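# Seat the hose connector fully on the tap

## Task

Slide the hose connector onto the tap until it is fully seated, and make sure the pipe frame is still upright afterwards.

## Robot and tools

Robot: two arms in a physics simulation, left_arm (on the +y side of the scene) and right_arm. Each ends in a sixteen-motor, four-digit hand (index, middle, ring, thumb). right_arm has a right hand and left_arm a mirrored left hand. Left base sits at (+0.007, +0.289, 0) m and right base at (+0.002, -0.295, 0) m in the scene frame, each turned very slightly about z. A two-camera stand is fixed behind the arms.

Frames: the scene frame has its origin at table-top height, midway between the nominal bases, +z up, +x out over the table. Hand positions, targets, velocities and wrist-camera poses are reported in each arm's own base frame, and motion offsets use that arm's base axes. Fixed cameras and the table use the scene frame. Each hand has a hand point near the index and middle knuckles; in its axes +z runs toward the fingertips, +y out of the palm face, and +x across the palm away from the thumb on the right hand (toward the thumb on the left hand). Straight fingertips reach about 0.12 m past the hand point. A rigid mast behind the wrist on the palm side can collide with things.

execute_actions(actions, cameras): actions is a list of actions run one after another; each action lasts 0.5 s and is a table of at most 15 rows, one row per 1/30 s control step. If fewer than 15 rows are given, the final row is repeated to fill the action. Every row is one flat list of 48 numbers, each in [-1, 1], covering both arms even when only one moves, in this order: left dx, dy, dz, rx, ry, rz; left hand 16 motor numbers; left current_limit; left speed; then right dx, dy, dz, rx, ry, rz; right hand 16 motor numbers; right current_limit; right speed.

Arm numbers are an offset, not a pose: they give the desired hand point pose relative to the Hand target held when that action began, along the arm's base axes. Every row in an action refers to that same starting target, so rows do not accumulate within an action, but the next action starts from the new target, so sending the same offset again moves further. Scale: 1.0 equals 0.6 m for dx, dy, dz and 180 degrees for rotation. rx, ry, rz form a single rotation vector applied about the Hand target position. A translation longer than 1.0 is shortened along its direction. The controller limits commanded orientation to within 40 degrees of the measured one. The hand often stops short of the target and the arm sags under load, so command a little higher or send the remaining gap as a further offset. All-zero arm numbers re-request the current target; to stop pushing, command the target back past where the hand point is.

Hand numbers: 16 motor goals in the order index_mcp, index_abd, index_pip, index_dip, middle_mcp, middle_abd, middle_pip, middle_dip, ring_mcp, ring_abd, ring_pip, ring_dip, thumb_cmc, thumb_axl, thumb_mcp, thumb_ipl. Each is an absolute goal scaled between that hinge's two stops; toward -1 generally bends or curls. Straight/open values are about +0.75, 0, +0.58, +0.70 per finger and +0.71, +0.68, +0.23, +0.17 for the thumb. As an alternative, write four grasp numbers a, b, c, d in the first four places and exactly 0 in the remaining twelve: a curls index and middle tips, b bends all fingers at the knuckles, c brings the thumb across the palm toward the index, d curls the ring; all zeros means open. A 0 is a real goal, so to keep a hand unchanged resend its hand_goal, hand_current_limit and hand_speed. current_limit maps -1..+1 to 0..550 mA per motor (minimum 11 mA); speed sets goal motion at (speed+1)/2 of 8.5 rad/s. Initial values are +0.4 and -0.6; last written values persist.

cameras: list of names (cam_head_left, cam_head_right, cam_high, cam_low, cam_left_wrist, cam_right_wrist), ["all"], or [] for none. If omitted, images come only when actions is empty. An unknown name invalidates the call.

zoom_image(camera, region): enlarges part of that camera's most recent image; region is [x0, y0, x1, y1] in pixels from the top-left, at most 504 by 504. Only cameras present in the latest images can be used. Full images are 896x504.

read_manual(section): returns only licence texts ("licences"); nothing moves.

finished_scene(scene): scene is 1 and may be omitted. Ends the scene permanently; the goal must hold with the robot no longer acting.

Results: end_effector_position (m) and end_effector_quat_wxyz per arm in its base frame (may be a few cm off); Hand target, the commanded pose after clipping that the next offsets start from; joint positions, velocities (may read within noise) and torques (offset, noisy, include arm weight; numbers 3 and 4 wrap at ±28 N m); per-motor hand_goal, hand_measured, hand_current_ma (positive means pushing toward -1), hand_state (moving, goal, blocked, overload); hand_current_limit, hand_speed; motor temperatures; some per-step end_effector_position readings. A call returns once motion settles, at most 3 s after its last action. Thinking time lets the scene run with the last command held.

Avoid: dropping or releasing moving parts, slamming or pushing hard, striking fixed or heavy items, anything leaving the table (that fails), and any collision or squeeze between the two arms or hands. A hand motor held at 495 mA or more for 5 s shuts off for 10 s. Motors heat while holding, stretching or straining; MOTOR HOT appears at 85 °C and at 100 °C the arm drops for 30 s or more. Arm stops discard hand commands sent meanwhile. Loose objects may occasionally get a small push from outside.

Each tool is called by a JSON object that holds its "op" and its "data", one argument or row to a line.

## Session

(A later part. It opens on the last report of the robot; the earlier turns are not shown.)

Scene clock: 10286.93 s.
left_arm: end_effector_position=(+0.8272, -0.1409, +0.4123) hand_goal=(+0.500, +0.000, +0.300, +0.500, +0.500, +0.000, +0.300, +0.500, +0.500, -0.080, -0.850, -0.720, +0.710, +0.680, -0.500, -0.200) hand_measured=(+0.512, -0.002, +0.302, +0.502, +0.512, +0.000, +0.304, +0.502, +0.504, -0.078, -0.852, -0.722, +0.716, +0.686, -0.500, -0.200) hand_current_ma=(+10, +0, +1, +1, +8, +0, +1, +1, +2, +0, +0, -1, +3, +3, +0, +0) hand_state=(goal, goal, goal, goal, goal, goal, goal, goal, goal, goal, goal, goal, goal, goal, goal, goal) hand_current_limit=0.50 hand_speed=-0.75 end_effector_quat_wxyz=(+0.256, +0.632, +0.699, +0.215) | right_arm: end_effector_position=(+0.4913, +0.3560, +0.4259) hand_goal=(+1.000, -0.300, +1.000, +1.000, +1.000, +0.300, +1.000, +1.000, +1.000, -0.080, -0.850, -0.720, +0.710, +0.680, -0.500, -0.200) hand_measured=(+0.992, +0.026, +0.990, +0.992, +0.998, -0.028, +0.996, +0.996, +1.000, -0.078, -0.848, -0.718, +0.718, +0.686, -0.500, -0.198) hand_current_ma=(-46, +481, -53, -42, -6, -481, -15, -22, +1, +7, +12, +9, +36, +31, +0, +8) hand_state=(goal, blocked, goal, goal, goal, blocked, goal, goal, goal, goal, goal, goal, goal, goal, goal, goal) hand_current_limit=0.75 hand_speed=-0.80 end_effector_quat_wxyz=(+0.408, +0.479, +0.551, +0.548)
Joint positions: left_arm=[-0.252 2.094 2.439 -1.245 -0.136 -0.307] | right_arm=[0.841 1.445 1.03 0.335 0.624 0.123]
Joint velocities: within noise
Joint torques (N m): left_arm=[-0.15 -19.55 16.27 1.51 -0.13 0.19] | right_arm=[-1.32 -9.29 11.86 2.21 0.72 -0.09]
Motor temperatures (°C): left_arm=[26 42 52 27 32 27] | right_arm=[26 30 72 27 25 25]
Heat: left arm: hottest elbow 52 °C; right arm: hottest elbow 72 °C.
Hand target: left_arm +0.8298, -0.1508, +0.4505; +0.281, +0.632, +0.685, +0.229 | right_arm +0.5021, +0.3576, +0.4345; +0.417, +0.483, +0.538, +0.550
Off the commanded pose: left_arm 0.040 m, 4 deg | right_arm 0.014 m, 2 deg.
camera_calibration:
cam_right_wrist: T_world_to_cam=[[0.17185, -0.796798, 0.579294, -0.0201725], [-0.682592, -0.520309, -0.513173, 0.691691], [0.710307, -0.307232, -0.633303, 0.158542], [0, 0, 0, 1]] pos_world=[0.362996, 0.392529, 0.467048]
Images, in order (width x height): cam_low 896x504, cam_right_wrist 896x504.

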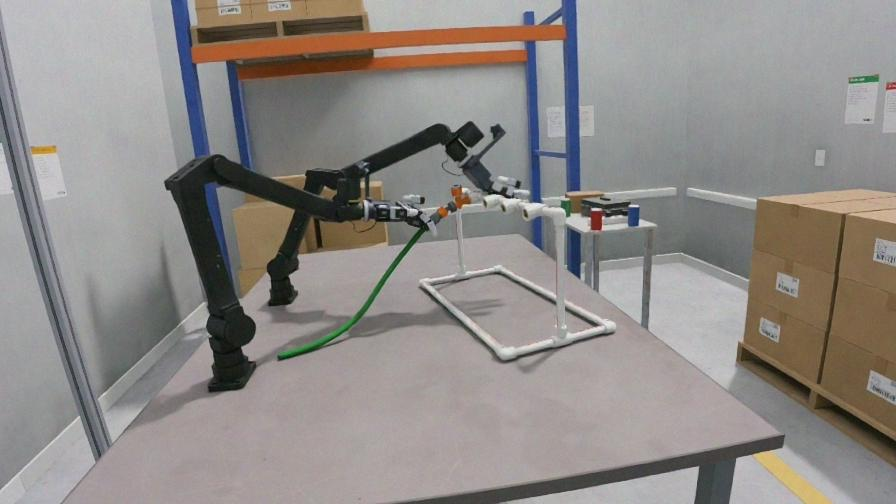

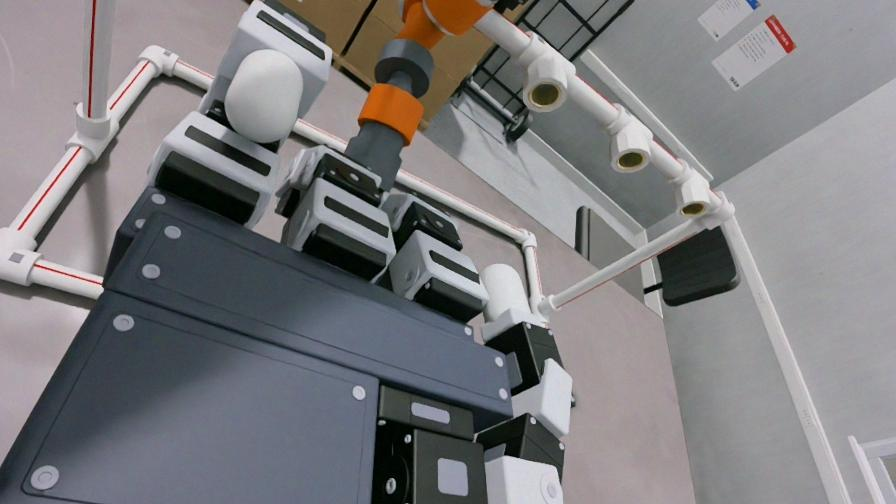

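{"op": "execute_actions", "data": {
  "actions": [
    [[-0.05,-0.0237,-0.151,0.0071,0.0302,-0.012,0.5,0.0,0.3,0.5,0.5,0.0,0.3,0.5,0.5,-0.08,-0.85,-0.72,0.71,0.68,-0.5,-0.2,0.5,-0.75,0.06,-0.0177,0.031,0,0,0,1.0,-0.30,1.0,1.0,1.0,0.30,1.0,1.0,1.0,-0.08,-0.85,-0.72,0.71,0.68,-0.5,-0.2,0.75,-0.8]],
    [[-0.025,-0.025,-0.0667,0.0071,0.0302,-0.012,0.5,0.0,0.3,0.5,0.5,0.0,0.3,0.5,0.5,-0.08,-0.85,-0.72,0.71,0.68,-0.5,-0.2,0.5,-0.75,0.05,-0.0167,0.025,0,0,0,1.0,-0.30,1.0,1.0,1.0,0.30,1.0,1.0,1.0,-0.08,-0.85,-0.72,0.71,0.68,-0.5,-0.2,0.75,-0.8]],
    [[-0.0333,-0.0333,-0.0667,0.0071,0.0302,-0.012,0.5,0.0,0.3,0.5,0.5,0.0,0.3,0.5,0.5,-0.08,-0.85,-0.72,0.71,0.68,-0.5,-0.2,0.5,-0.75,0.05,-0.0167,0.025,0,0,0,1.0,-0.30,1.0,1.0,1.0,0.30,1.0,1.0,1.0,-0.08,-0.85,-0.72,0.71,0.68,-0.5,-0.2,0.75,-0.8]]
  ],
  "cameras": ["cam_high","cam_right_wrist","cam_low"]
}}

Scene clock: 10357.50 s.
left_arm: end_effector_position=(+0.8094, -0.1421, +0.4052) hand_goal=(+0.500, +0.000, +0.300, +0.500, +0.500, +0.000, +0.300, +0.500, +0.500, -0.080, -0.850, -0.720, +0.710, +0.680, -0.500, -0.200) hand_measured=(+0.514, -0.002, +0.304, +0.502, +0.514, +0.000, +0.304, +0.502, +0.508, -0.078, -0.852, -0.722, +0.716, +0.686, -0.500, -0.200) hand_current_ma=(+11, +0, +1, +1, +11, +0, +1, +1, +4, +0, +0, -1, +3, +3, +0, +0) hand_state=(goal, goal, goal, goal, goal, goal, goal, goal, goal, goal, goal, goal, goal, goal, goal, goal) hand_current_limit=0.50 hand_speed=-0.75 end_effector_quat_wxyz=(+0.288, +0.628, +0.687, +0.227) | right_arm: end_effector_position=(+0.4934, +0.3627, +0.4257) hand_goal=(+1.000, -0.300, +1.000, +1.000, +1.000, +0.300, +1.000, +1.000, +1.000, -0.080, -0.850, -0.720, +0.710, +0.680, -0.500, -0.200) hand_measured=(+1.000, +0.026, +1.000, +0.990, +1.000, -0.028, +1.000, +0.988, +1.000, -0.078, -0.848, -0.718, +0.718, +0.686, -0.500, -0.198) hand_current_ma=(+4, +481, +2, -48, +1, -481, +1, -57, +1, +7, +12, +9, +36, +31, +0, +8) hand_state=(goal, blocked, goal, goal, goal, blocked, goal, goal, goal, goal, goal, goal, goal, goal, goal, goal) hand_current_limit=0.75 hand_speed=-0.80 end_effector_quat_wxyz=(+0.386, +0.463, +0.581, +0.547)
Joint positions: left_arm=[-0.256 1.956 2.157 -1.03 -0.124 -0.296] | right_arm=[0.827 1.422 1.032 0.269 0.54 0.12]
Joint torques (N m): left_arm=[-4.13 -16.44 2.37 -4.38 0.96 0.46] | right_arm=[-4.95 -8.59 13.41 2.02 -0.44 -0.11]
Motor temperatures (°C): left_arm=[26 46 57 27 31 27] | right_arm=[26 30 65 27 25 25]
Heat: left arm: hottest elbow 57 °C; right arm: hottest elbow 65 °C.
Hand target: left_arm +0.7649, -0.2000, +0.2796; +0.173, +0.704, +0.673, +0.143 | right_arm +0.5273, +0.3495, +0.4402; +0.400, +0.472, +0.564, +0.547
Off the commanded pose: left_arm 0.145 m, 19 deg | right_arm 0.039 m, 3 deg.
led back after a hold (left arm): the arm was led back toward your command in small steps, so it may still be short of it.
led back after a hold (right arm): the arm was led back toward your command in small steps, so it may still be short of it.
Step readings (end_effector_position of left_arm | right_arm):
0: (+0.8272, -0.1409, +0.4123) | (+0.4913, +0.3560, +0.4259)
1: (+0.8272, -0.1409, +0.4123) | (+0.4913, +0.3561, +0.4259)
2: (+0.8271, -0.1422, +0.4105) | (+0.4916, +0.3567, +0.4262)
4: (+0.8234, -0.1438, +0.4029) | (+0.4943, +0.3572, +0.4262)
8: (+0.8199, -0.1430, +0.4061) | (+0.4965, +0.3587, +0.4254)
15: (+0.8172, -0.1423, +0.4088) | (+0.4972, +0.3594, +0.4255)
16: (+0.8169, -0.1422, +0.4088) | (+0.4973, +0.3594, +0.4254) HELD (not all sent) right_arm
17: (+0.8167, -0.1422, +0.4084) | (+0.4973, +0.3594, +0.4254) HELD (not all sent) right_arm
19: (+0.8162, -0.1425, +0.4077) | (+0.4964, +0.3599, +0.4260) HELD (not all sent) right_arm
23: (+0.8133, -0.1421, +0.4077) | (+0.4928, +0.3620, +0.4259) HELD (not all sent) right_arm
30: (+0.8107, -0.1418, +0.4073) | (+0.4898, +0.3628, +0.4258) HELD (not all sent) right_arm
31: (+0.8105, -0.1418, +0.4074) | (+0.4898, +0.3628, +0.4258) HELD (not all sent) left_arm
32: (+0.8108, -0.1411, +0.4081) | (+0.4898, +0.3630, +0.4258)
34: (+0.8109, -0.1411, +0.4083) | (+0.4905, +0.3638, +0.4253)
38: (+0.8106, -0.1417, +0.4063) | (+0.4931, +0.3624, +0.4258)
45: (+0.8096, -0.1421, +0.4055) | (+0.4934, +0.3625, +0.4259)
HELD (not all sent) left_arm: step 31.
HELD (not all sent) right_arm: steps 16 to 30.
pose unreachable (left arm): on one or more control steps of this call, first in action 2 (counted from 0), this arm could not follow its commanded pose, so it was not sent that pose on those steps. It may still have moved: this result reports where it is.
cause: moving toward the commanded pose would bring a part of the arm too close to another arm (a part of this arm just beyond joint 3 (elbow) and a part of the right arm just beyond its joint 6 (wrist roll), along the way the arms are being sent, or toward where that arm still pushes).
pose unreachable (right arm): on one or more control steps of this call, first in action 1 (counted from 0), this arm could not follow its commanded pose, so it was not sent that pose on those steps. It may still have moved: this result reports where it is.
cause: moving toward the commanded pose would bring a part of the arm too close to another arm (a part of this arm just beyond joint 6 (wrist roll) and a part of the left arm just beyond its joint 5 (wrist yaw), along the way the arms are being sent, or toward where that arm still pushes).
camera_calibration:
cam_right_wrist: T_world_to_cam=[[0.246909, -0.765993, 0.593541, -0.0693554], [-0.659716, -0.581517, -0.476038, 0.6916], [0.709796, -0.27403, -0.64892, 0.153943], [0, 0, 0, 1]] pos_world=[0.364115, 0.391237, 0.47029]
Images, in order (width x height): cam_high 896x504, cam_low 896x504, cam_right_wrist 896x504.

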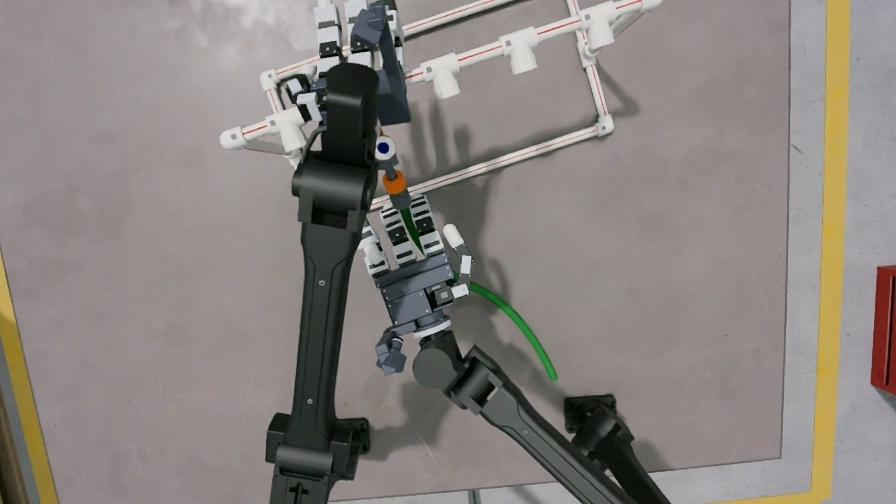

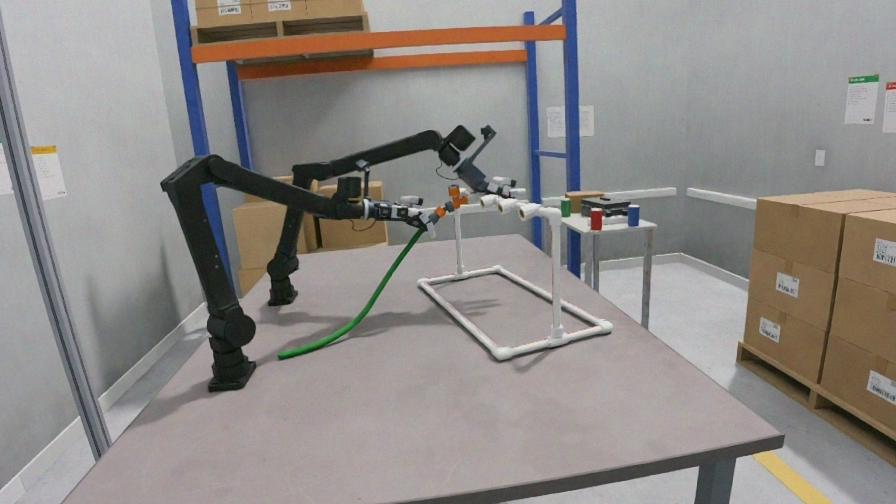

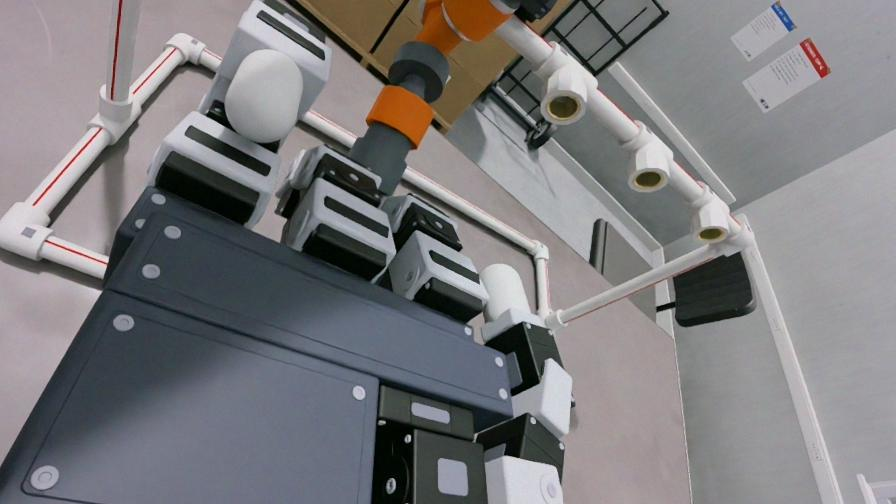

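{"op": "execute_actions", "data": {
  "actions": [
    [[0.067,0.07,0.135,-0.05,-0.0435,0.0056,0.5,0.0,0.3,0.5,0.5,0.0,0.3,0.5,0.5,-0.08,-0.85,-0.72,0.71,0.68,-0.5,-0.2,0.5,-0.75,-0.025,0.0,-0.008,0,0,0,1.0,-0.30,1.0,1.0,1.0,0.30,1.0,1.0,1.0,-0.08,-0.85,-0.72,0.71,0.68,-0.5,-0.2,0.75,-0.8]],
    [[0.067,0.07,0.135,-0.05,-0.0435,0.0056,0.5,0.0,0.3,0.5,0.5,0.0,0.3,0.5,0.5,-0.08,-0.85,-0.72,0.71,0.68,-0.5,-0.2,0.5,-0.75,-0.005,0.008,0,-0.0214,-0.0058,-0.005,1.0,-0.30,1.0,1.0,1.0,0.30,1.0,1.0,1.0,-0.08,-0.85,-0.72,0.71,0.68,-0.5,-0.2,0.75,-0.8]],
    [[0,0,0,0,0,0,0.5,0.0,0.3,0.5,0.5,0.0,0.3,0.5,0.5,-0.08,-0.85,-0.72,0.71,0.68,-0.5,-0.2,0.5,-0.75,0,0.008,0,-0.0214,-0.0058,-0.005,1.0,-0.30,1.0,1.0,1.0,0.30,1.0,1.0,1.0,-0.08,-0.85,-0.72,0.71,0.68,-0.5,-0.2,0.75,-0.8]]
  ],
  "cameras": ["cam_high","cam_right_wrist","cam_low"]
}}

Scene clock: 10514.53 s.
left_arm: end_effector_position=(+0.8405, -0.1132, +0.4009) hand_goal=(+0.500, +0.000, +0.300, +0.500, +0.500, +0.000, +0.300, +0.500, +0.500, -0.080, -0.850, -0.720, +0.710, +0.680, -0.500, -0.200) hand_measured=(+0.514, -0.002, +0.304, +0.502, +0.514, +0.000, +0.304, +0.502, +0.504, -0.078, -0.852, -0.722, +0.716, +0.686, -0.500, -0.200) hand_current_ma=(+11, +0, +1, +1, +11, +0, +1, +1, +1, +0, +0, -1, +3, +3, +0, +0) hand_state=(goal, goal, goal, goal, goal, goal, goal, goal, goal, goal, goal, goal, goal, goal, goal, goal) hand_current_limit=0.50 hand_speed=-0.75 end_effector_quat_wxyz=(+0.343, +0.634, +0.683, +0.117) | right_arm: end_effector_position=(+0.4925, +0.3676, +0.4268) hand_goal=(+1.000, -0.300, +1.000, +1.000, +1.000, +0.300, +1.000, +1.000, +1.000, -0.080, -0.850, -0.720, +0.710, +0.680, -0.500, -0.200) hand_measured=(+0.998, +0.026, +0.996, +0.996, +1.000, -0.028, +1.000, +0.994, +1.000, -0.078, -0.848, -0.718, +0.718, +0.686, -0.500, -0.198) hand_current_ma=(-5, +481, -23, -20, +1, -481, +1, -29, +1, +7, +12, +9, +36, +31, +0, +8) hand_state=(goal, blocked, goal, goal, goal, blocked, goal, goal, goal, goal, goal, goal, goal, goal, goal, goal) hand_current_limit=0.75 hand_speed=-0.80 end_effector_quat_wxyz=(+0.432, +0.435, +0.601, +0.513)
Joint positions: left_arm=[-0.15 2.052 2.335 -1.129 0.18 -0.292] | right_arm=[0.828 1.429 1.032 0.276 0.581 -0.007]
Joint torques (N m): left_arm=[0.5 -19.72 16.58 1.61 0.16 0.11] | right_arm=[-2.67 -9.35 11.41 2.58 0.8 -0.17]
Motor temperatures (°C): left_arm=[27 39 37 28 32 27] | right_arm=[26 30 77 27 25 25]
Heat: left arm: hottest shoulder 39 °C; right arm: hottest elbow 77 °C.
Hand target: left_arm +0.8452, -0.1158, +0.4420; +0.368, +0.631, +0.670, +0.134 | right_arm +0.5093, +0.3590, +0.4356; +0.449, +0.443, +0.584, +0.510
Off the commanded pose: left_arm 0.041 m, 4 deg | right_arm 0.021 m, 3 deg.
Step readings (end_effector_position of left_arm | right_arm):
0: (+0.8094, -0.1421, +0.4052) | (+0.4933, +0.3626, +0.4260)
1: (+0.8093, -0.1422, +0.4054) | (+0.4933, +0.3626, +0.4260)
2: (+0.8098, -0.1419, +0.4057) | (+0.4933, +0.3624, +0.4262)
4: (+0.8116, -0.1409, +0.4050) | (+0.4932, +0.3621, +0.4264)
8: (+0.8124, -0.1399, +0.4044) | (+0.4933, +0.3615, +0.4265)
15: (+0.8125, -0.1393, +0.4044) | (+0.4933, +0.3614, +0.4265)
16: (+0.8126, -0.1393, +0.4052) | (+0.4933, +0.3613, +0.4265)
17: (+0.8136, -0.1392, +0.4055) | (+0.4930, +0.3614, +0.4266)
19: (+0.8191, -0.1368, +0.4055) | (+0.4927, +0.3619, +0.4269)
23: (+0.8301, -0.1235, +0.3972) | (+0.4926, +0.3628, +0.4273)
30: (+0.8401, -0.1125, +0.3872) | (+0.4924, +0.3642, +0.4273)
31: (+0.8403, -0.1127, +0.3871) | (+0.4924, +0.3642, +0.4274)
32: (+0.8403, -0.1129, +0.3879) | (+0.4923, +0.3642, +0.4275)
34: (+0.8400, -0.1129, +0.3903) | (+0.4924, +0.3646, +0.4272)
38: (+0.8400, -0.1132, +0.3970) | (+0.4926, +0.3656, +0.4268)
45: (+0.8396, -0.1131, +0.4032) | (+0.4925, +0.3672, +0.4267)
camera_calibration:
cam_right_wrist: T_world_to_cam=[[0.203089, -0.691155, 0.693585, -0.114605], [-0.659116, -0.620328, -0.425158, 0.686631], [0.7241, -0.370808, -0.581533, 0.156363], [0, 0, 0, 1]] pos_world=[0.362623, 0.404707, 0.462345]
Images, in order (width x height): cam_high 896x504, cam_low 896x504, cam_right_wrist 896x504.

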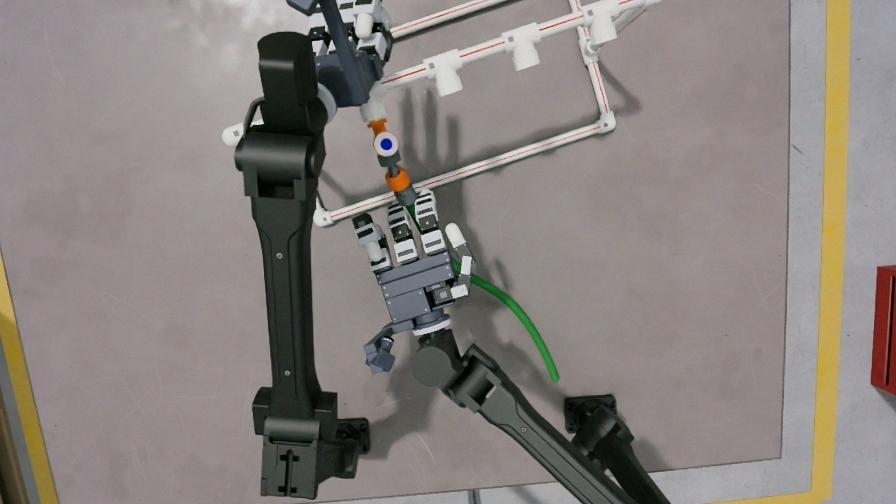

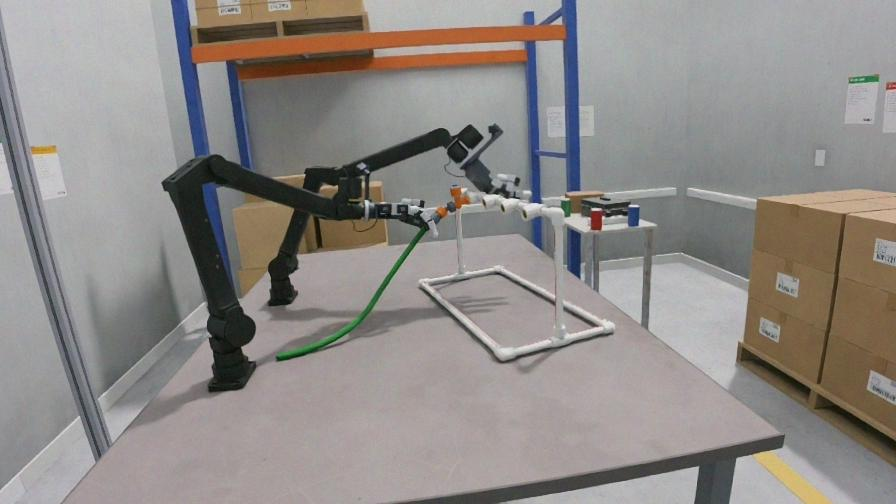

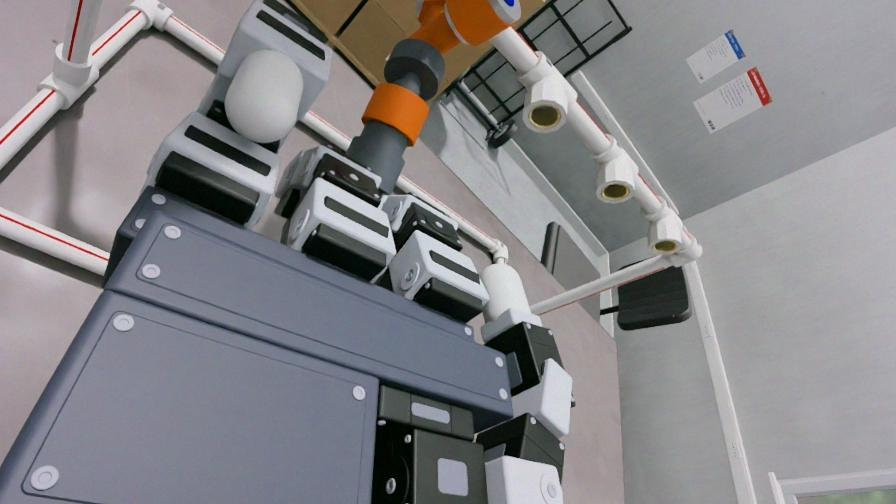

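{"op": "execute_actions", "data": {
  "actions": [
    [[0.0,-0.065,0,0,0,0,0.5,0.0,0.3,0.5,0.5,0.0,0.3,0.5,0.5,-0.08,-0.85,-0.72,0.71,0.68,-0.5,-0.2,0.5,-0.75,0,0,0,0,0,0,1.0,-0.30,1.0,1.0,1.0,0.30,1.0,1.0,1.0,-0.08,-0.85,-0.72,0.71,0.68,-0.5,-0.2,0.75,-0.8]],
    [[-0.0445,-0.0222,-0.09,0.0017,0.0245,-0.0084,0.5,0.0,0.3,0.5,0.5,0.0,0.3,0.5,0.5,-0.08,-0.85,-0.72,0.71,0.68,-0.5,-0.2,0.5,-0.75,0.0,0.0,0.0,0,0,0,1.0,-0.30,1.0,1.0,1.0,0.30,1.0,1.0,1.0,-0.08,-0.85,-0.72,0.71,0.68,-0.5,-0.2,0.75,-0.8]],
    [[-0.0445,-0.0222,-0.09,0.0017,0.0245,-0.0084,0.5,0.0,0.3,0.5,0.5,0.0,0.3,0.5,0.5,-0.08,-0.85,-0.72,0.71,0.68,-0.5,-0.2,0.5,-0.75,0.05,-0.01,0.029,0,0,0,1.0,-0.30,1.0,1.0,1.0,0.30,1.0,1.0,1.0,-0.08,-0.85,-0.72,0.71,0.68,-0.5,-0.2,0.75,-0.8]]
  ],
  "cameras": ["cam_high","cam_right_wrist","cam_low"]
}}

Scene clock: 10543.53 s.
left_arm: end_effector_position=(+0.8109, -0.1521, +0.4087) hand_goal=(+0.500, +0.000, +0.300, +0.500, +0.500, +0.000, +0.300, +0.500, +0.500, -0.080, -0.850, -0.720, +0.710, +0.680, -0.500, -0.200) hand_measured=(+0.512, +0.000, +0.304, +0.502, +0.480, +0.000, +0.304, +0.502, +0.462, -0.078, -0.852, -0.722, +0.716, +0.684, -0.500, -0.200) hand_current_ma=(+10, +0, +1, +1, -21, +0, +1, +1, -58, +0, +0, -1, +2, +2, +0, +0) hand_state=(goal, goal, goal, goal, blocked, goal, goal, goal, blocked, goal, goal, goal, goal, goal, goal, goal) hand_current_limit=0.50 hand_speed=-0.75 end_effector_quat_wxyz=(+0.371, +0.632, +0.667, +0.132) | right_arm: end_effector_position=(+0.4957, +0.3695, +0.4238) hand_goal=(+1.000, -0.300, +1.000, +1.000, +1.000, +0.300, +1.000, +1.000, +1.000, -0.080, -0.850, -0.720, +0.710, +0.680, -0.500, -0.200) hand_measured=(+1.000, +0.026, +1.000, +0.996, +1.000, -0.028, +1.000, +0.992, +1.000, -0.078, -0.848, -0.718, +0.718, +0.686, -0.500, -0.198) hand_current_ma=(+3, +481, +1, -20, +3, -481, +1, -42, +1, +7, +12, +9, +36, +31, +0, +8) hand_state=(goal, blocked, goal, goal, goal, blocked, goal, goal, goal, goal, goal, goal, goal, goal, goal, goal) hand_current_limit=0.75 hand_speed=-0.80 end_effector_quat_wxyz=(+0.426, +0.429, +0.610, +0.511)
Joint positions: left_arm=[-0.213 1.926 2.112 -0.958 0.148 -0.329] | right_arm=[0.82 1.43 1.034 0.261 0.553 -0.011]
Joint torques (N m): left_arm=[-2.02 -16.97 5.22 -0.85 0.74 0.05] | right_arm=[-5.77 -8.47 15.49 1.63 -0.03 -0.21]
Motor temperatures (°C): left_arm=[27 43 50 27 31 27] | right_arm=[26 30 73 27 26 25]
Heat: left arm: hottest elbow 50 °C; right arm: hottest elbow 73 °C.
Hand target: left_arm +0.7919, -0.1816, +0.3337; +0.315, +0.659, +0.679, +0.079 | right_arm +0.5393, +0.3529, +0.4529; +0.449, +0.443, +0.584, +0.510
Off the commanded pose: left_arm 0.083 m, 9 deg | right_arm 0.055 m, 4 deg.
Step readings (end_effector_position of left_arm | right_arm):
0: (+0.8405, -0.1133, +0.4005) | (+0.4925, +0.3676, +0.4268)
1: (+0.8405, -0.1132, +0.4005) | (+0.4925, +0.3676, +0.4268)
2: (+0.8405, -0.1141, +0.4007) | (+0.4925, +0.3676, +0.4268)
4: (+0.8412, -0.1152, +0.4016) | (+0.4925, +0.3676, +0.4268)
8: (+0.8413, -0.1300, +0.4025) | (+0.4925, +0.3676, +0.4268)
15: (+0.8399, -0.1582, +0.4014) | (+0.4925, +0.3676, +0.4268)
16: (+0.8398, -0.1598, +0.4011) | (+0.4925, +0.3676, +0.4268)
17: (+0.8396, -0.1604, +0.4011) | (+0.4925, +0.3676, +0.4268)
19: (+0.8376, -0.1606, +0.3961) | (+0.4924, +0.3677, +0.4268)
23: (+0.8329, -0.1592, +0.3981) | (+0.4925, +0.3678, +0.4266)
30: (+0.8311, -0.1583, +0.4002) | (+0.4925, +0.3677, +0.4266)
31: (+0.8310, -0.1583, +0.3992) | (+0.4925, +0.3678, +0.4266)
32: (+0.8297, -0.1581, +0.3977) | (+0.4926, +0.3684, +0.4263)
34: (+0.8270, -0.1576, +0.3991) | (+0.4937, +0.3689, +0.4253)
38: (+0.8212, -0.1553, +0.4043) | (+0.4949, +0.3693, +0.4238)
45: (+0.8115, -0.1524, +0.4086) | (+0.4957, +0.3695, +0.4239)
camera_calibration:
cam_right_wrist: T_world_to_cam=[[0.224211, -0.679083, 0.698982, -0.12909], [-0.651352, -0.63793, -0.410836, 0.685266], [0.724893, -0.36317, -0.585353, 0.151523], [0, 0, 0, 1]] pos_world=[0.365455, 0.404518, 0.460458]
Images, in order (width x height): cam_high 896x504, cam_low 896x504, cam_right_wrist 896x504.

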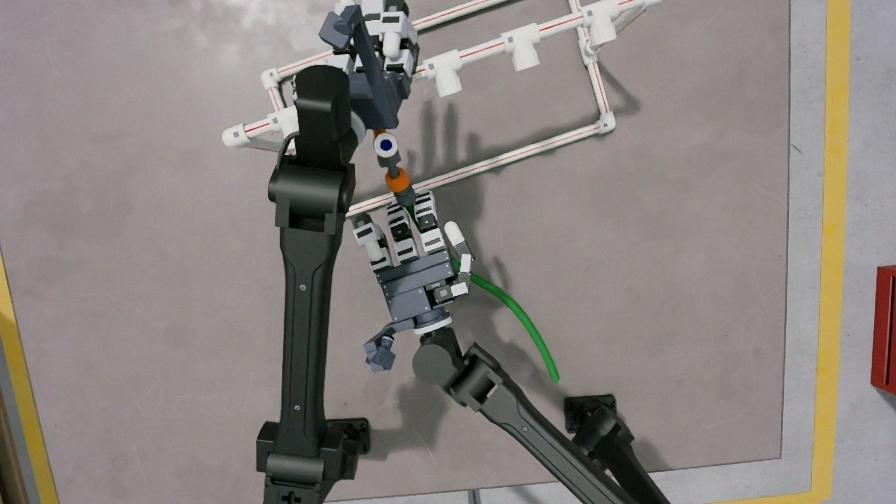

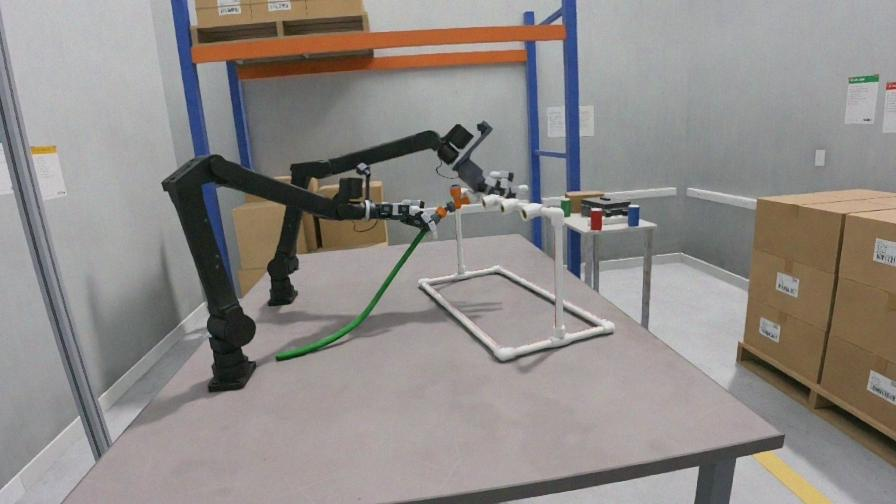

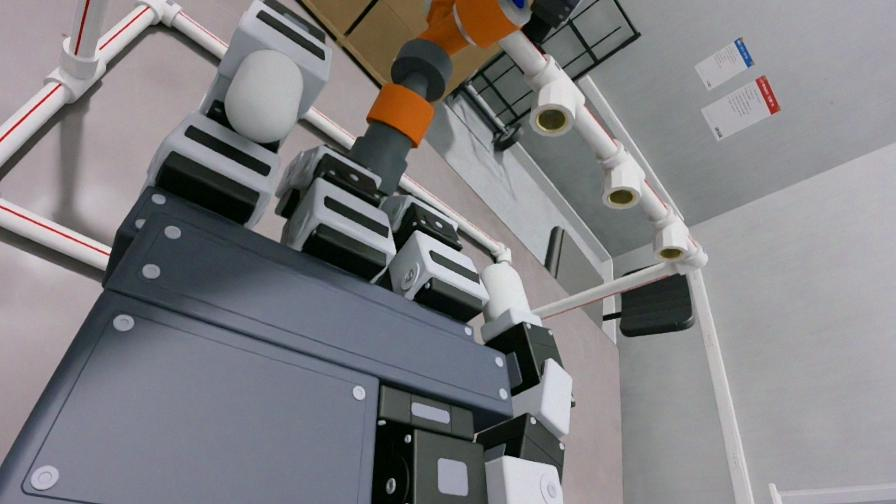

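{"op": "execute_actions", "data": {
  "actions": [
    [[-0.0445,-0.0222,-0.09,0.0017,0.0245,-0.0084,0.5,0.0,0.3,0.5,0.5,0.0,0.3,0.5,0.5,-0.08,-0.85,-0.72,0.71,0.68,-0.5,-0.2,0.5,-0.75,0.05,-0.0167,0.025,0,0,0,1.0,-0.30,1.0,1.0,1.0,0.30,1.0,1.0,1.0,-0.08,-0.85,-0.72,0.71,0.68,-0.5,-0.2,0.75,-0.8]],
    [[-0.03,-0.015,-0.05,0,0,0,0.5,0.0,0.3,0.5,0.5,0.0,0.3,0.5,0.5,-0.08,-0.85,-0.72,0.71,0.68,-0.5,-0.2,0.5,-0.75,0.05,-0.0167,0.025,0,0,0,1.0,-0.30,1.0,1.0,1.0,0.30,1.0,1.0,1.0,-0.08,-0.85,-0.72,0.71,0.68,-0.5,-0.2,0.75,-0.8]],
    [[0,0,0,0,0,0,0.5,0.0,0.3,0.5,0.5,0.0,0.3,0.5,0.5,-0.08,-0.85,-0.72,0.71,0.68,-0.5,-0.2,0.5,-0.75,0.03,-0.01,0.015,0,0,0,1.0,-0.30,1.0,1.0,1.0,0.30,1.0,1.0,1.0,-0.08,-0.85,-0.72,0.71,0.68,-0.5,-0.2,0.75,-0.8]]
  ],
  "cameras": ["cam_high","cam_right_wrist"]
}}

Scene clock: 10555.07 s.
left_arm: end_effector_position=(+0.8041, -0.1468, +0.4205) hand_goal=(+0.500, +0.000, +0.300, +0.500, +0.500, +0.000, +0.300, +0.500, +0.500, -0.080, -0.850, -0.720, +0.710, +0.680, -0.500, -0.200) hand_measured=(+0.512, +0.000, +0.304, +0.502, +0.478, +0.000, +0.304, +0.502, +0.504, -0.078, -0.852, -0.722, +0.716, +0.684, -0.500, -0.200) hand_current_ma=(+10, +0, +1, +1, -22, +0, +1, +1, +2, +0, +0, -1, +2, +2, +0, +0) hand_state=(goal, goal, goal, goal, blocked, goal, goal, goal, goal, goal, goal, goal, goal, goal, goal, goal) hand_current_limit=0.50 hand_speed=-0.75 end_effector_quat_wxyz=(+0.408, +0.621, +0.647, +0.171) | right_arm: end_effector_position=(+0.5026, +0.3693, +0.4245) hand_goal=(+1.000, -0.300, +1.000, +1.000, +1.000, +0.300, +1.000, +1.000, +1.000, -0.080, -0.850, -0.720, +0.710, +0.680, -0.500, -0.200) hand_measured=(+1.000, +0.026, +1.000, +0.994, +1.000, -0.028, +1.000, +0.996, +1.000, -0.078, -0.848, -0.718, +0.718, +0.686, -0.500, -0.198) hand_current_ma=(+4, +481, +1, -33, -1, -481, +0, -16, +1, +7, +12, +9, +36, +31, +0, +8) hand_state=(goal, blocked, goal, goal, goal, blocked, goal, goal, goal, goal, goal, goal, goal, goal, goal, goal) hand_current_limit=0.75 hand_speed=-0.80 end_effector_quat_wxyz=(+0.404, +0.416, +0.632, +0.515)
Joint positions: left_arm=[-0.212 1.854 1.964 -0.771 0.124 -0.314] | right_arm=[0.79 1.414 1.04 0.213 0.462 -0.011]
Joint torques (N m): left_arm=[-0.79 -17.9 6.89 0.18 0.36 -0.21] | right_arm=[-5.3 -8.29 15.01 1.59 0.06 -0.18]
Motor temperatures (°C): left_arm=[27 43 46 27 31 27] | right_arm=[26 30 73 27 25 25]
Heat: left arm: hottest elbow 46 °C; right arm: hottest elbow 73 °C.
Hand target: left_arm +0.7901, -0.1611, +0.3783; +0.377, +0.631, +0.664, +0.135 | right_arm +0.5436, +0.3537, +0.4480; +0.426, +0.429, +0.610, +0.511
Off the commanded pose: left_arm 0.047 m, 6 deg | right_arm 0.050 m, 4 deg.
led back after a hold (left arm): the arm was led back toward your command in small steps, so it may still be short of it.
led back after a hold (right arm): the arm was led back toward your command in small steps, so it may still be short of it.
Step readings (end_effector_position of left_arm | right_arm):
0: (+0.8108, -0.1521, +0.4090) | (+0.4957, +0.3695, +0.4238)
1: (+0.8108, -0.1521, +0.4084) | (+0.4957, +0.3695, +0.4238) HELD (not all sent) right_arm
2: (+0.8103, -0.1520, +0.4075) | (+0.4955, +0.3694, +0.4243) HELD (not all sent) right_arm
4: (+0.8083, -0.1520, +0.4083) | (+0.4945, +0.3703, +0.4247) HELD (not all sent) right_arm
5: (+0.8070, -0.1518, +0.4097) | (+0.4934, +0.3714, +0.4248) HELD (not all sent) left_arm right_arm
8: (+0.8067, -0.1500, +0.4122) | (+0.4918, +0.3724, +0.4247) HELD (not all sent) left_arm right_arm
15: (+0.8077, -0.1499, +0.4143) | (+0.4918, +0.3724, +0.4247) HELD (not all sent) left_arm right_arm
16: (+0.8077, -0.1498, +0.4143) | (+0.4918, +0.3724, +0.4247)
17: (+0.8079, -0.1498, +0.4146) | (+0.4917, +0.3726, +0.4247)
19: (+0.8084, -0.1494, +0.4153) | (+0.4929, +0.3731, +0.4240)
23: (+0.8058, -0.1475, +0.4170) | (+0.4963, +0.3718, +0.4241)
30: (+0.8036, -0.1474, +0.4194) | (+0.4968, +0.3714, +0.4242)
31: (+0.8034, -0.1477, +0.4198) | (+0.4969, +0.3714, +0.4241)
32: (+0.8034, -0.1477, +0.4197) | (+0.4974, +0.3714, +0.4238)
34: (+0.8035, -0.1476, +0.4198) | (+0.4991, +0.3705, +0.4233)
38: (+0.8040, -0.1470, +0.4205) | (+0.5021, +0.3688, +0.4243)
45: (+0.8041, -0.1468, +0.4205) | (+0.5026, +0.3692, +0.4244)
HELD (not all sent) left_arm: steps 5 to 15.
HELD (not all sent) right_arm: steps 1 to 15.
pose unreachable (left arm): on one or more control steps of this call, first in action 0 (counted from 0), this arm could not follow its commanded pose, so it was not sent that pose on those steps. It may still have moved: this result reports where it is.
cause: moving toward the commanded pose would bring a part of the arm too close to another arm (a part of this arm just beyond joint 5 (wrist yaw) and a part of the right arm just beyond its joint 6 (wrist roll), along the way the arms are being sent, or toward where that arm still pushes).
pose unreachable (right arm): on one or more control steps of this call, first in action 0 (counted from 0), this arm could not follow its commanded pose, so it was not sent that pose on those steps. It may still have moved: this result reports where it is.
cause: moving toward the commanded pose would bring a part of the arm too close to another arm (a part of this arm just beyond joint 6 (wrist roll) and a part of the left arm just beyond its joint 5 (wrist yaw), along the way the arms are being sent, or toward where that arm still pushes).
camera_calibration:
cam_right_wrist: T_world_to_cam=[[0.284353, -0.656886, 0.698315, -0.169443], [-0.622417, -0.680497, -0.386678, 0.680875], [0.729205, -0.32469, -0.602359, 0.137585], [0, 0, 0, 1]] pos_world=[0.371643, 0.396701, 0.46448]
Images, in order (width x height): cam_high 896x504, cam_right_wrist 896x504.

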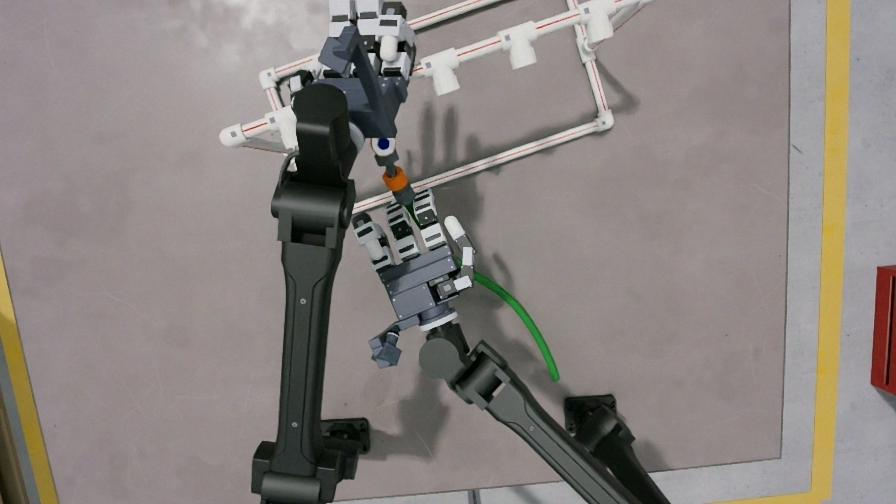

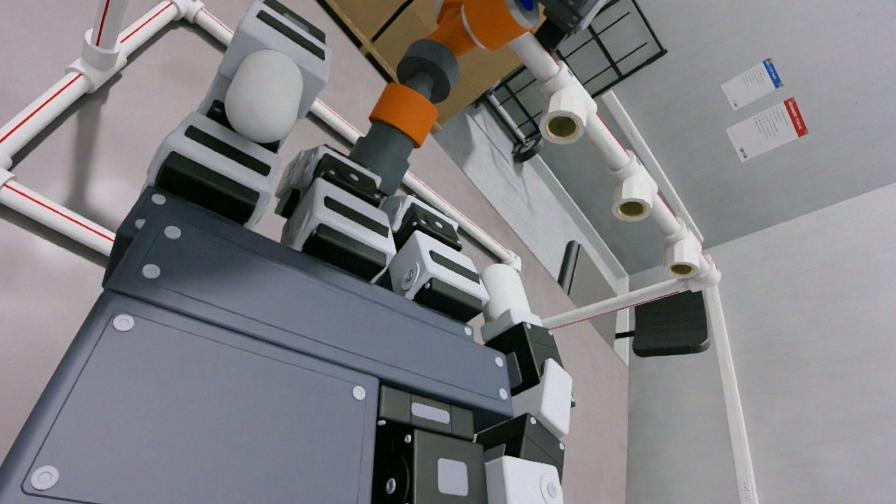

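{"op": "execute_actions", "data": {
  "actions": [
    [[0.083,0.033,0.117,0,0,0,0.5,0.0,0.3,0.5,0.5,0.0,0.3,0.5,0.5,-0.08,-0.85,-0.72,0.71,0.68,-0.5,-0.2,0.5,-0.75,-0.035,0.003,-0.01,0,0,0,1.0,-0.30,1.0,1.0,1.0,0.30,1.0,1.0,1.0,-0.08,-0.85,-0.72,0.71,0.68,-0.5,-0.2,0.75,-0.8]],
    [[-0.008,0.076,0.0,-0.0228,0.0118,-0.0156,0.5,0.0,0.3,0.5,0.5,0.0,0.3,0.5,0.5,-0.08,-0.85,-0.72,0.71,0.68,-0.5,-0.2,0.5,-0.75,0,0,0,0,0,0,1.0,-0.30,1.0,1.0,1.0,0.30,1.0,1.0,1.0,-0.08,-0.85,-0.72,0.71,0.68,-0.5,-0.2,0.75,-0.8]],
    [[-0.008,0.076,0.0,-0.0228,0.0118,-0.0156,0.5,0.0,0.3,0.5,0.5,0.0,0.3,0.5,0.5,-0.08,-0.85,-0.72,0.71,0.68,-0.5,-0.2,0.5,-0.75,0,0,0,0,0,0,1.0,-0.30,1.0,1.0,1.0,0.30,1.0,1.0,1.0,-0.08,-0.85,-0.72,0.71,0.68,-0.5,-0.2,0.75,-0.8]]
  ],
  "cameras": ["cam_high","cam_right_wrist","cam_low"]
}}

Scene clock: 10707.13 s.
left_arm: end_effector_position=(+0.8250, -0.0429, +0.4088) hand_goal=(+0.500, +0.000, +0.300, +0.500, +0.500, +0.000, +0.300, +0.500, +0.500, -0.080, -0.850, -0.720, +0.710, +0.680, -0.500, -0.200) hand_measured=(+0.512, +0.000, +0.304, +0.502, +0.506, +0.000, +0.304, +0.502, +0.504, -0.078, -0.852, -0.722, +0.716, +0.684, -0.500, -0.200) hand_current_ma=(+10, +0, +1, +1, +3, +0, +1, +1, +1, +0, +0, -1, +2, +2, +0, +0) hand_state=(goal, goal, goal, goal, goal, goal, goal, goal, goal, goal, goal, goal, goal, goal, goal, goal) hand_current_limit=0.50 hand_speed=-0.75 end_effector_quat_wxyz=(+0.382, +0.631, +0.674, +0.025) | right_arm: end_effector_position=(+0.5032, +0.3669, +0.4249) hand_goal=(+1.000, -0.300, +1.000, +1.000, +1.000, +0.300, +1.000, +1.000, +1.000, -0.080, -0.850, -0.720, +0.710, +0.680, -0.500, -0.200) hand_measured=(+1.000, +0.026, +0.998, +0.996, +1.000, -0.028, +1.000, +0.996, +1.000, -0.078, -0.848, -0.718, +0.718, +0.686, -0.500, -0.198) hand_current_ma=(-4, +481, -12, -17, +0, -481, +0, -23, +1, +7, +12, +9, +36, +31, +0, +8) hand_state=(goal, blocked, goal, goal, goal, blocked, goal, goal, goal, goal, goal, goal, goal, goal, goal, goal) hand_current_limit=0.75 hand_speed=-0.80 end_effector_quat_wxyz=(+0.408, +0.419, +0.629, +0.512)
Joint positions: left_arm=[-0.002 2.021 2.328 -1.218 0.465 -0.229] | right_arm=[0.79 1.414 1.04 0.213 0.474 -0.011]
Joint torques (N m): left_arm=[0.15 -18.67 16.17 1.52 0.42 0.27] | right_arm=[-2.96 -9.82 12.4 2.04 0.8 -0.13]
Motor temperatures (°C): left_arm=[26 42 41 27 29 27] | right_arm=[26 29 76 27 25 25]
Heat: left arm: hottest shoulder 42 °C; right arm: hottest elbow 76 °C.
Hand target: left_arm +0.8303, -0.0501, +0.4485; +0.403, +0.639, +0.654, +0.045 | right_arm +0.5226, +0.3554, +0.4421; +0.426, +0.429, +0.610, +0.511
Off the commanded pose: left_arm 0.041 m, 4 deg | right_arm 0.028 m, 3 deg.
Step readings (end_effector_position of left_arm | right_arm):
0: (+0.8041, -0.1468, +0.4205) | (+0.5026, +0.3693, +0.4245)
1: (+0.8041, -0.1468, +0.4205) | (+0.5026, +0.3693, +0.4245)
2: (+0.8045, -0.1468, +0.4215) | (+0.5027, +0.3690, +0.4246)
4: (+0.8092, -0.1468, +0.4211) | (+0.5027, +0.3685, +0.4248)
8: (+0.8221, -0.1469, +0.4149) | (+0.5032, +0.3672, +0.4249)
15: (+0.8333, -0.1460, +0.4015) | (+0.5032, +0.3671, +0.4249)
16: (+0.8338, -0.1459, +0.4009) | (+0.5032, +0.3671, +0.4249)
17: (+0.8341, -0.1447, +0.4007) | (+0.5032, +0.3670, +0.4249)
19: (+0.8334, -0.1423, +0.3994) | (+0.5032, +0.3669, +0.4249)
23: (+0.8323, -0.1177, +0.3954) | (+0.5032, +0.3669, +0.4249)
30: (+0.8329, -0.0833, +0.3949) | (+0.5032, +0.3669, +0.4249)
31: (+0.8328, -0.0834, +0.3957) | (+0.5032, +0.3669, +0.4249)
32: (+0.8319, -0.0863, +0.3962) | (+0.5032, +0.3669, +0.4249)
34: (+0.8293, -0.0904, +0.3963) | (+0.5032, +0.3669, +0.4249)
38: (+0.8259, -0.0797, +0.3958) | (+0.5032, +0.3669, +0.4249)
45: (+0.8256, -0.0439, +0.4031) | (+0.5032, +0.3669, +0.4249)
camera_calibration:
cam_right_wrist: T_world_to_cam=[[0.274976, -0.659623, 0.69949, -0.166325], [-0.630202, -0.673107, -0.387004, 0.681094], [0.726108, -0.334403, -0.600784, 0.141066], [0, 0, 0, 1]] pos_world=[0.372533, 0.39591, 0.464679]
Images, in order (width x height): cam_high 896x504, cam_low 896x504, cam_right_wrist 896x504.

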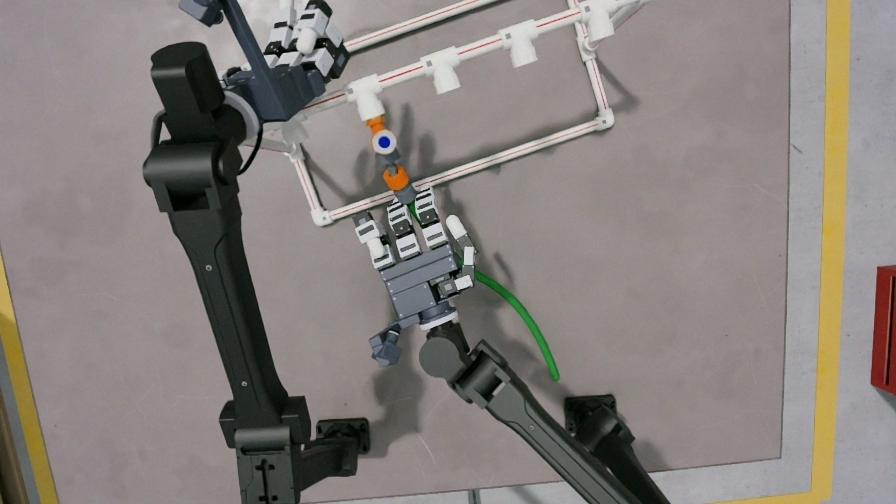

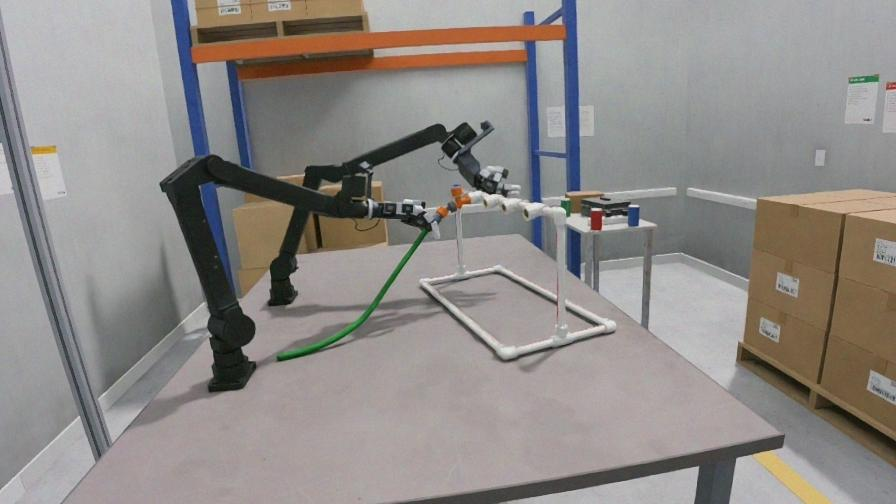

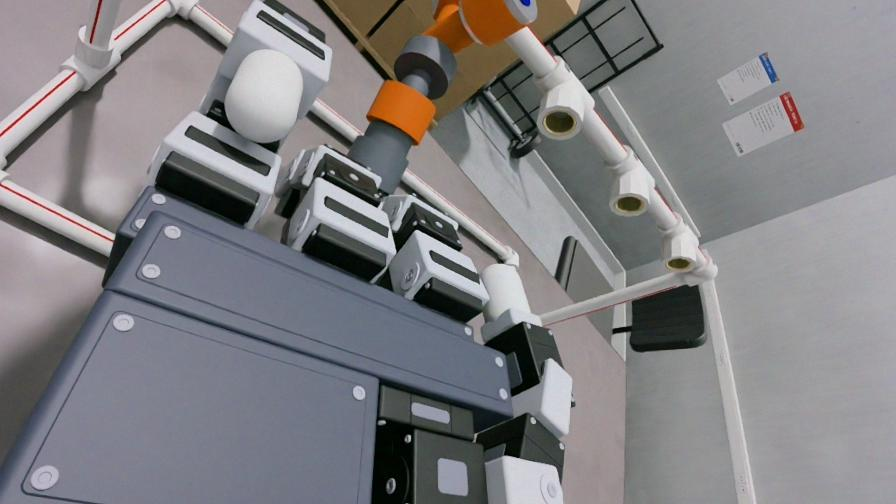

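{"op": "execute_actions", "data": {
  "actions": [
    [[0.008,-0.073,0,0,0,0,0.5,0.0,0.3,0.5,0.5,0.0,0.3,0.5,0.5,-0.08,-0.85,-0.72,0.71,0.68,-0.5,-0.2,0.5,-0.75,0,0,0,0,0,0,1.0,-0.30,1.0,1.0,1.0,0.30,1.0,1.0,1.0,-0.08,-0.85,-0.72,0.71,0.68,-0.5,-0.2,0.75,-0.8]],
    [[-0.05,-0.027,-0.105,0.0031,0.0194,-0.0252,0.5,0.0,0.3,0.5,0.5,0.0,0.3,0.5,0.5,-0.08,-0.85,-0.72,0.71,0.68,-0.5,-0.2,0.5,-0.75,0,0,0,0,0,0,1.0,-0.30,1.0,1.0,1.0,0.30,1.0,1.0,1.0,-0.08,-0.85,-0.72,0.71,0.68,-0.5,-0.2,0.75,-0.8]],
    [[-0.05,-0.027,-0.105,0.0031,0.0194,-0.0252,0.5,0.0,0.3,0.5,0.5,0.0,0.3,0.5,0.5,-0.08,-0.85,-0.72,0.71,0.68,-0.5,-0.2,0.5,-0.75,0.042,-0.01,0.02,0,0,0,1.0,-0.30,1.0,1.0,1.0,0.30,1.0,1.0,1.0,-0.08,-0.85,-0.72,0.71,0.68,-0.5,-0.2,0.75,-0.8]],
    [[-0.05,-0.027,-0.105,0.0031,0.0194,-0.0252,0.5,0.0,0.3,0.5,0.5,0.0,0.3,0.5,0.5,-0.08,-0.85,-0.72,0.71,0.68,-0.5,-0.2,0.5,-0.75,0.05,-0.017,0.02,0,0,0,1.0,-0.30,1.0,1.0,1.0,0.30,1.0,1.0,1.0,-0.08,-0.85,-0.72,0.71,0.68,-0.5,-0.2,0.75,-0.8]]
  ],
  "cameras": ["cam_high","cam_right_wrist"]
}}

Scene clock: 10741.93 s.
left_arm: end_effector_position=(+0.7949, -0.0999, +0.4021) hand_goal=(+0.500, +0.000, +0.300, +0.500, +0.500, +0.000, +0.300, +0.500, +0.500, -0.080, -0.850, -0.720, +0.710, +0.680, -0.500, -0.200) hand_measured=(+0.512, +0.000, +0.304, +0.502, +0.372, +0.000, +0.304, +0.502, +0.392, -0.078, -0.852, -0.722, +0.716, +0.684, -0.500, -0.200) hand_current_ma=(+8, +0, +1, +1, -384, +0, +1, +1, -296, +0, +0, -1, +2, +2, +0, +0) hand_state=(goal, goal, goal, goal, blocked, goal, goal, goal, blocked, goal, goal, goal, goal, goal, goal, goal) hand_current_limit=0.50 hand_speed=-0.75 end_effector_quat_wxyz=(+0.439, +0.670, +0.597, +0.054) | right_arm: end_effector_position=(+0.5090, +0.3713, +0.4203) hand_goal=(+1.000, -0.300, +1.000, +1.000, +1.000, +0.300, +1.000, +1.000, +1.000, -0.080, -0.850, -0.720, +0.710, +0.680, -0.500, -0.200) hand_measured=(+1.000, +0.026, +1.000, +0.998, +1.000, -0.028, +1.000, +1.000, +1.000, -0.078, -0.848, -0.718, +0.718, +0.686, -0.500, -0.198) hand_current_ma=(+5, +481, +2, -14, +2, -481, +1, +0, +1, +7, +12, +9, +36, +31, +0, +8) hand_state=(goal, blocked, goal, goal, goal, blocked, goal, goal, goal, goal, goal, goal, goal, goal, goal, goal) hand_current_limit=0.75 hand_speed=-0.80 end_effector_quat_wxyz=(+0.382, +0.405, +0.655, +0.511)
Joint positions: left_arm=[-0.058 1.843 1.941 -0.87 0.51 -0.162] | right_arm=[0.767 1.406 1.051 0.152 0.384 -0.011]
Joint torques (N m): left_arm=[-2.14 -15.21 -0.28 -4.4 1.6 1.02] | right_arm=[-8.29 -7.3 17.81 2.43 0.62 -0.3]
Motor temperatures (°C): left_arm=[26 41 53 27 30 27] | right_arm=[26 29 73 27 25 25]
Heat: left arm: hottest elbow 53 °C; right arm: hottest elbow 73 °C.
Hand target: left_arm +0.7451, -0.1424, +0.2595; +0.335, +0.719, +0.607, -0.052 | right_arm +0.5779, +0.3392, +0.4658; +0.426, +0.429, +0.610, +0.511
Off the commanded pose: left_arm 0.157 m, 18 deg | right_arm 0.089 m, 8 deg.
Step readings (end_effector_position of left_arm | right_arm):
0: (+0.8250, -0.0429, +0.4088) | (+0.5032, +0.3669, +0.4249)
1: (+0.8250, -0.0428, +0.4088) | (+0.5032, +0.3669, +0.4249)
2: (+0.8249, -0.0453, +0.4087) | (+0.5032, +0.3669, +0.4249)
4: (+0.8251, -0.0473, +0.4080) | (+0.5032, +0.3669, +0.4249)
8: (+0.8254, -0.0679, +0.4070) | (+0.5032, +0.3669, +0.4249)
15: (+0.8261, -0.1013, +0.4056) | (+0.5032, +0.3669, +0.4249)
16: (+0.8262, -0.1023, +0.4054) | (+0.5032, +0.3669, +0.4249)
17: (+0.8261, -0.1029, +0.4051) | (+0.5032, +0.3669, +0.4249)
19: (+0.8234, -0.1053, +0.3997) | (+0.5032, +0.3669, +0.4249)
23: (+0.8192, -0.1047, +0.3978) | (+0.5032, +0.3667, +0.4249)
30: (+0.8175, -0.1046, +0.3994) | (+0.5032, +0.3667, +0.4249)
31: (+0.8173, -0.1048, +0.3988) | (+0.5032, +0.3668, +0.4249)
32: (+0.8165, -0.1054, +0.3979) | (+0.5033, +0.3671, +0.4248)
34: (+0.8124, -0.1047, +0.3983) | (+0.5044, +0.3675, +0.4230)
38: (+0.8068, -0.1023, +0.4001) | (+0.5042, +0.3693, +0.4215)
45: (+0.8047, -0.1019, +0.4021) | (+0.5038, +0.3697, +0.4216)
46: (+0.8044, -0.1021, +0.4016) | (+0.5038, +0.3699, +0.4217)
47: (+0.8038, -0.1027, +0.4006) | (+0.5046, +0.3699, +0.4215)
49: (+0.8009, -0.1024, +0.3983) | (+0.5079, +0.3695, +0.4197)
53: (+0.7972, -0.1008, +0.4001) | (+0.5089, +0.3700, +0.4202)
60: (+0.7951, -0.0996, +0.4017) | (+0.5090, +0.3713, +0.4202)
camera_calibration:
cam_right_wrist: T_world_to_cam=[[0.345795, -0.626709, 0.698328, -0.20947], [-0.600143, -0.719826, -0.348825, 0.671912], [0.721286, -0.298475, -0.625027, 0.134795], [0, 0, 0, 1]] pos_world=[0.378452, 0.392615, 0.464909]
Images, in order (width x height): cam_high 896x504, cam_right_wrist 896x504.

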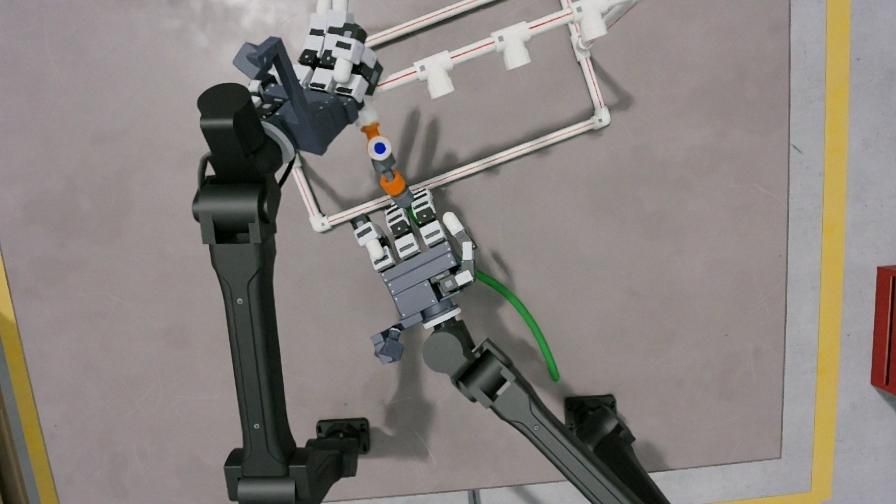

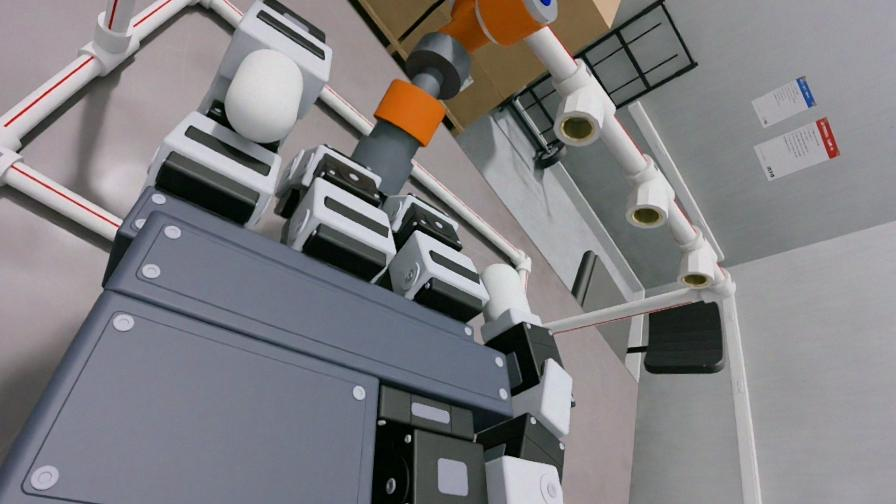

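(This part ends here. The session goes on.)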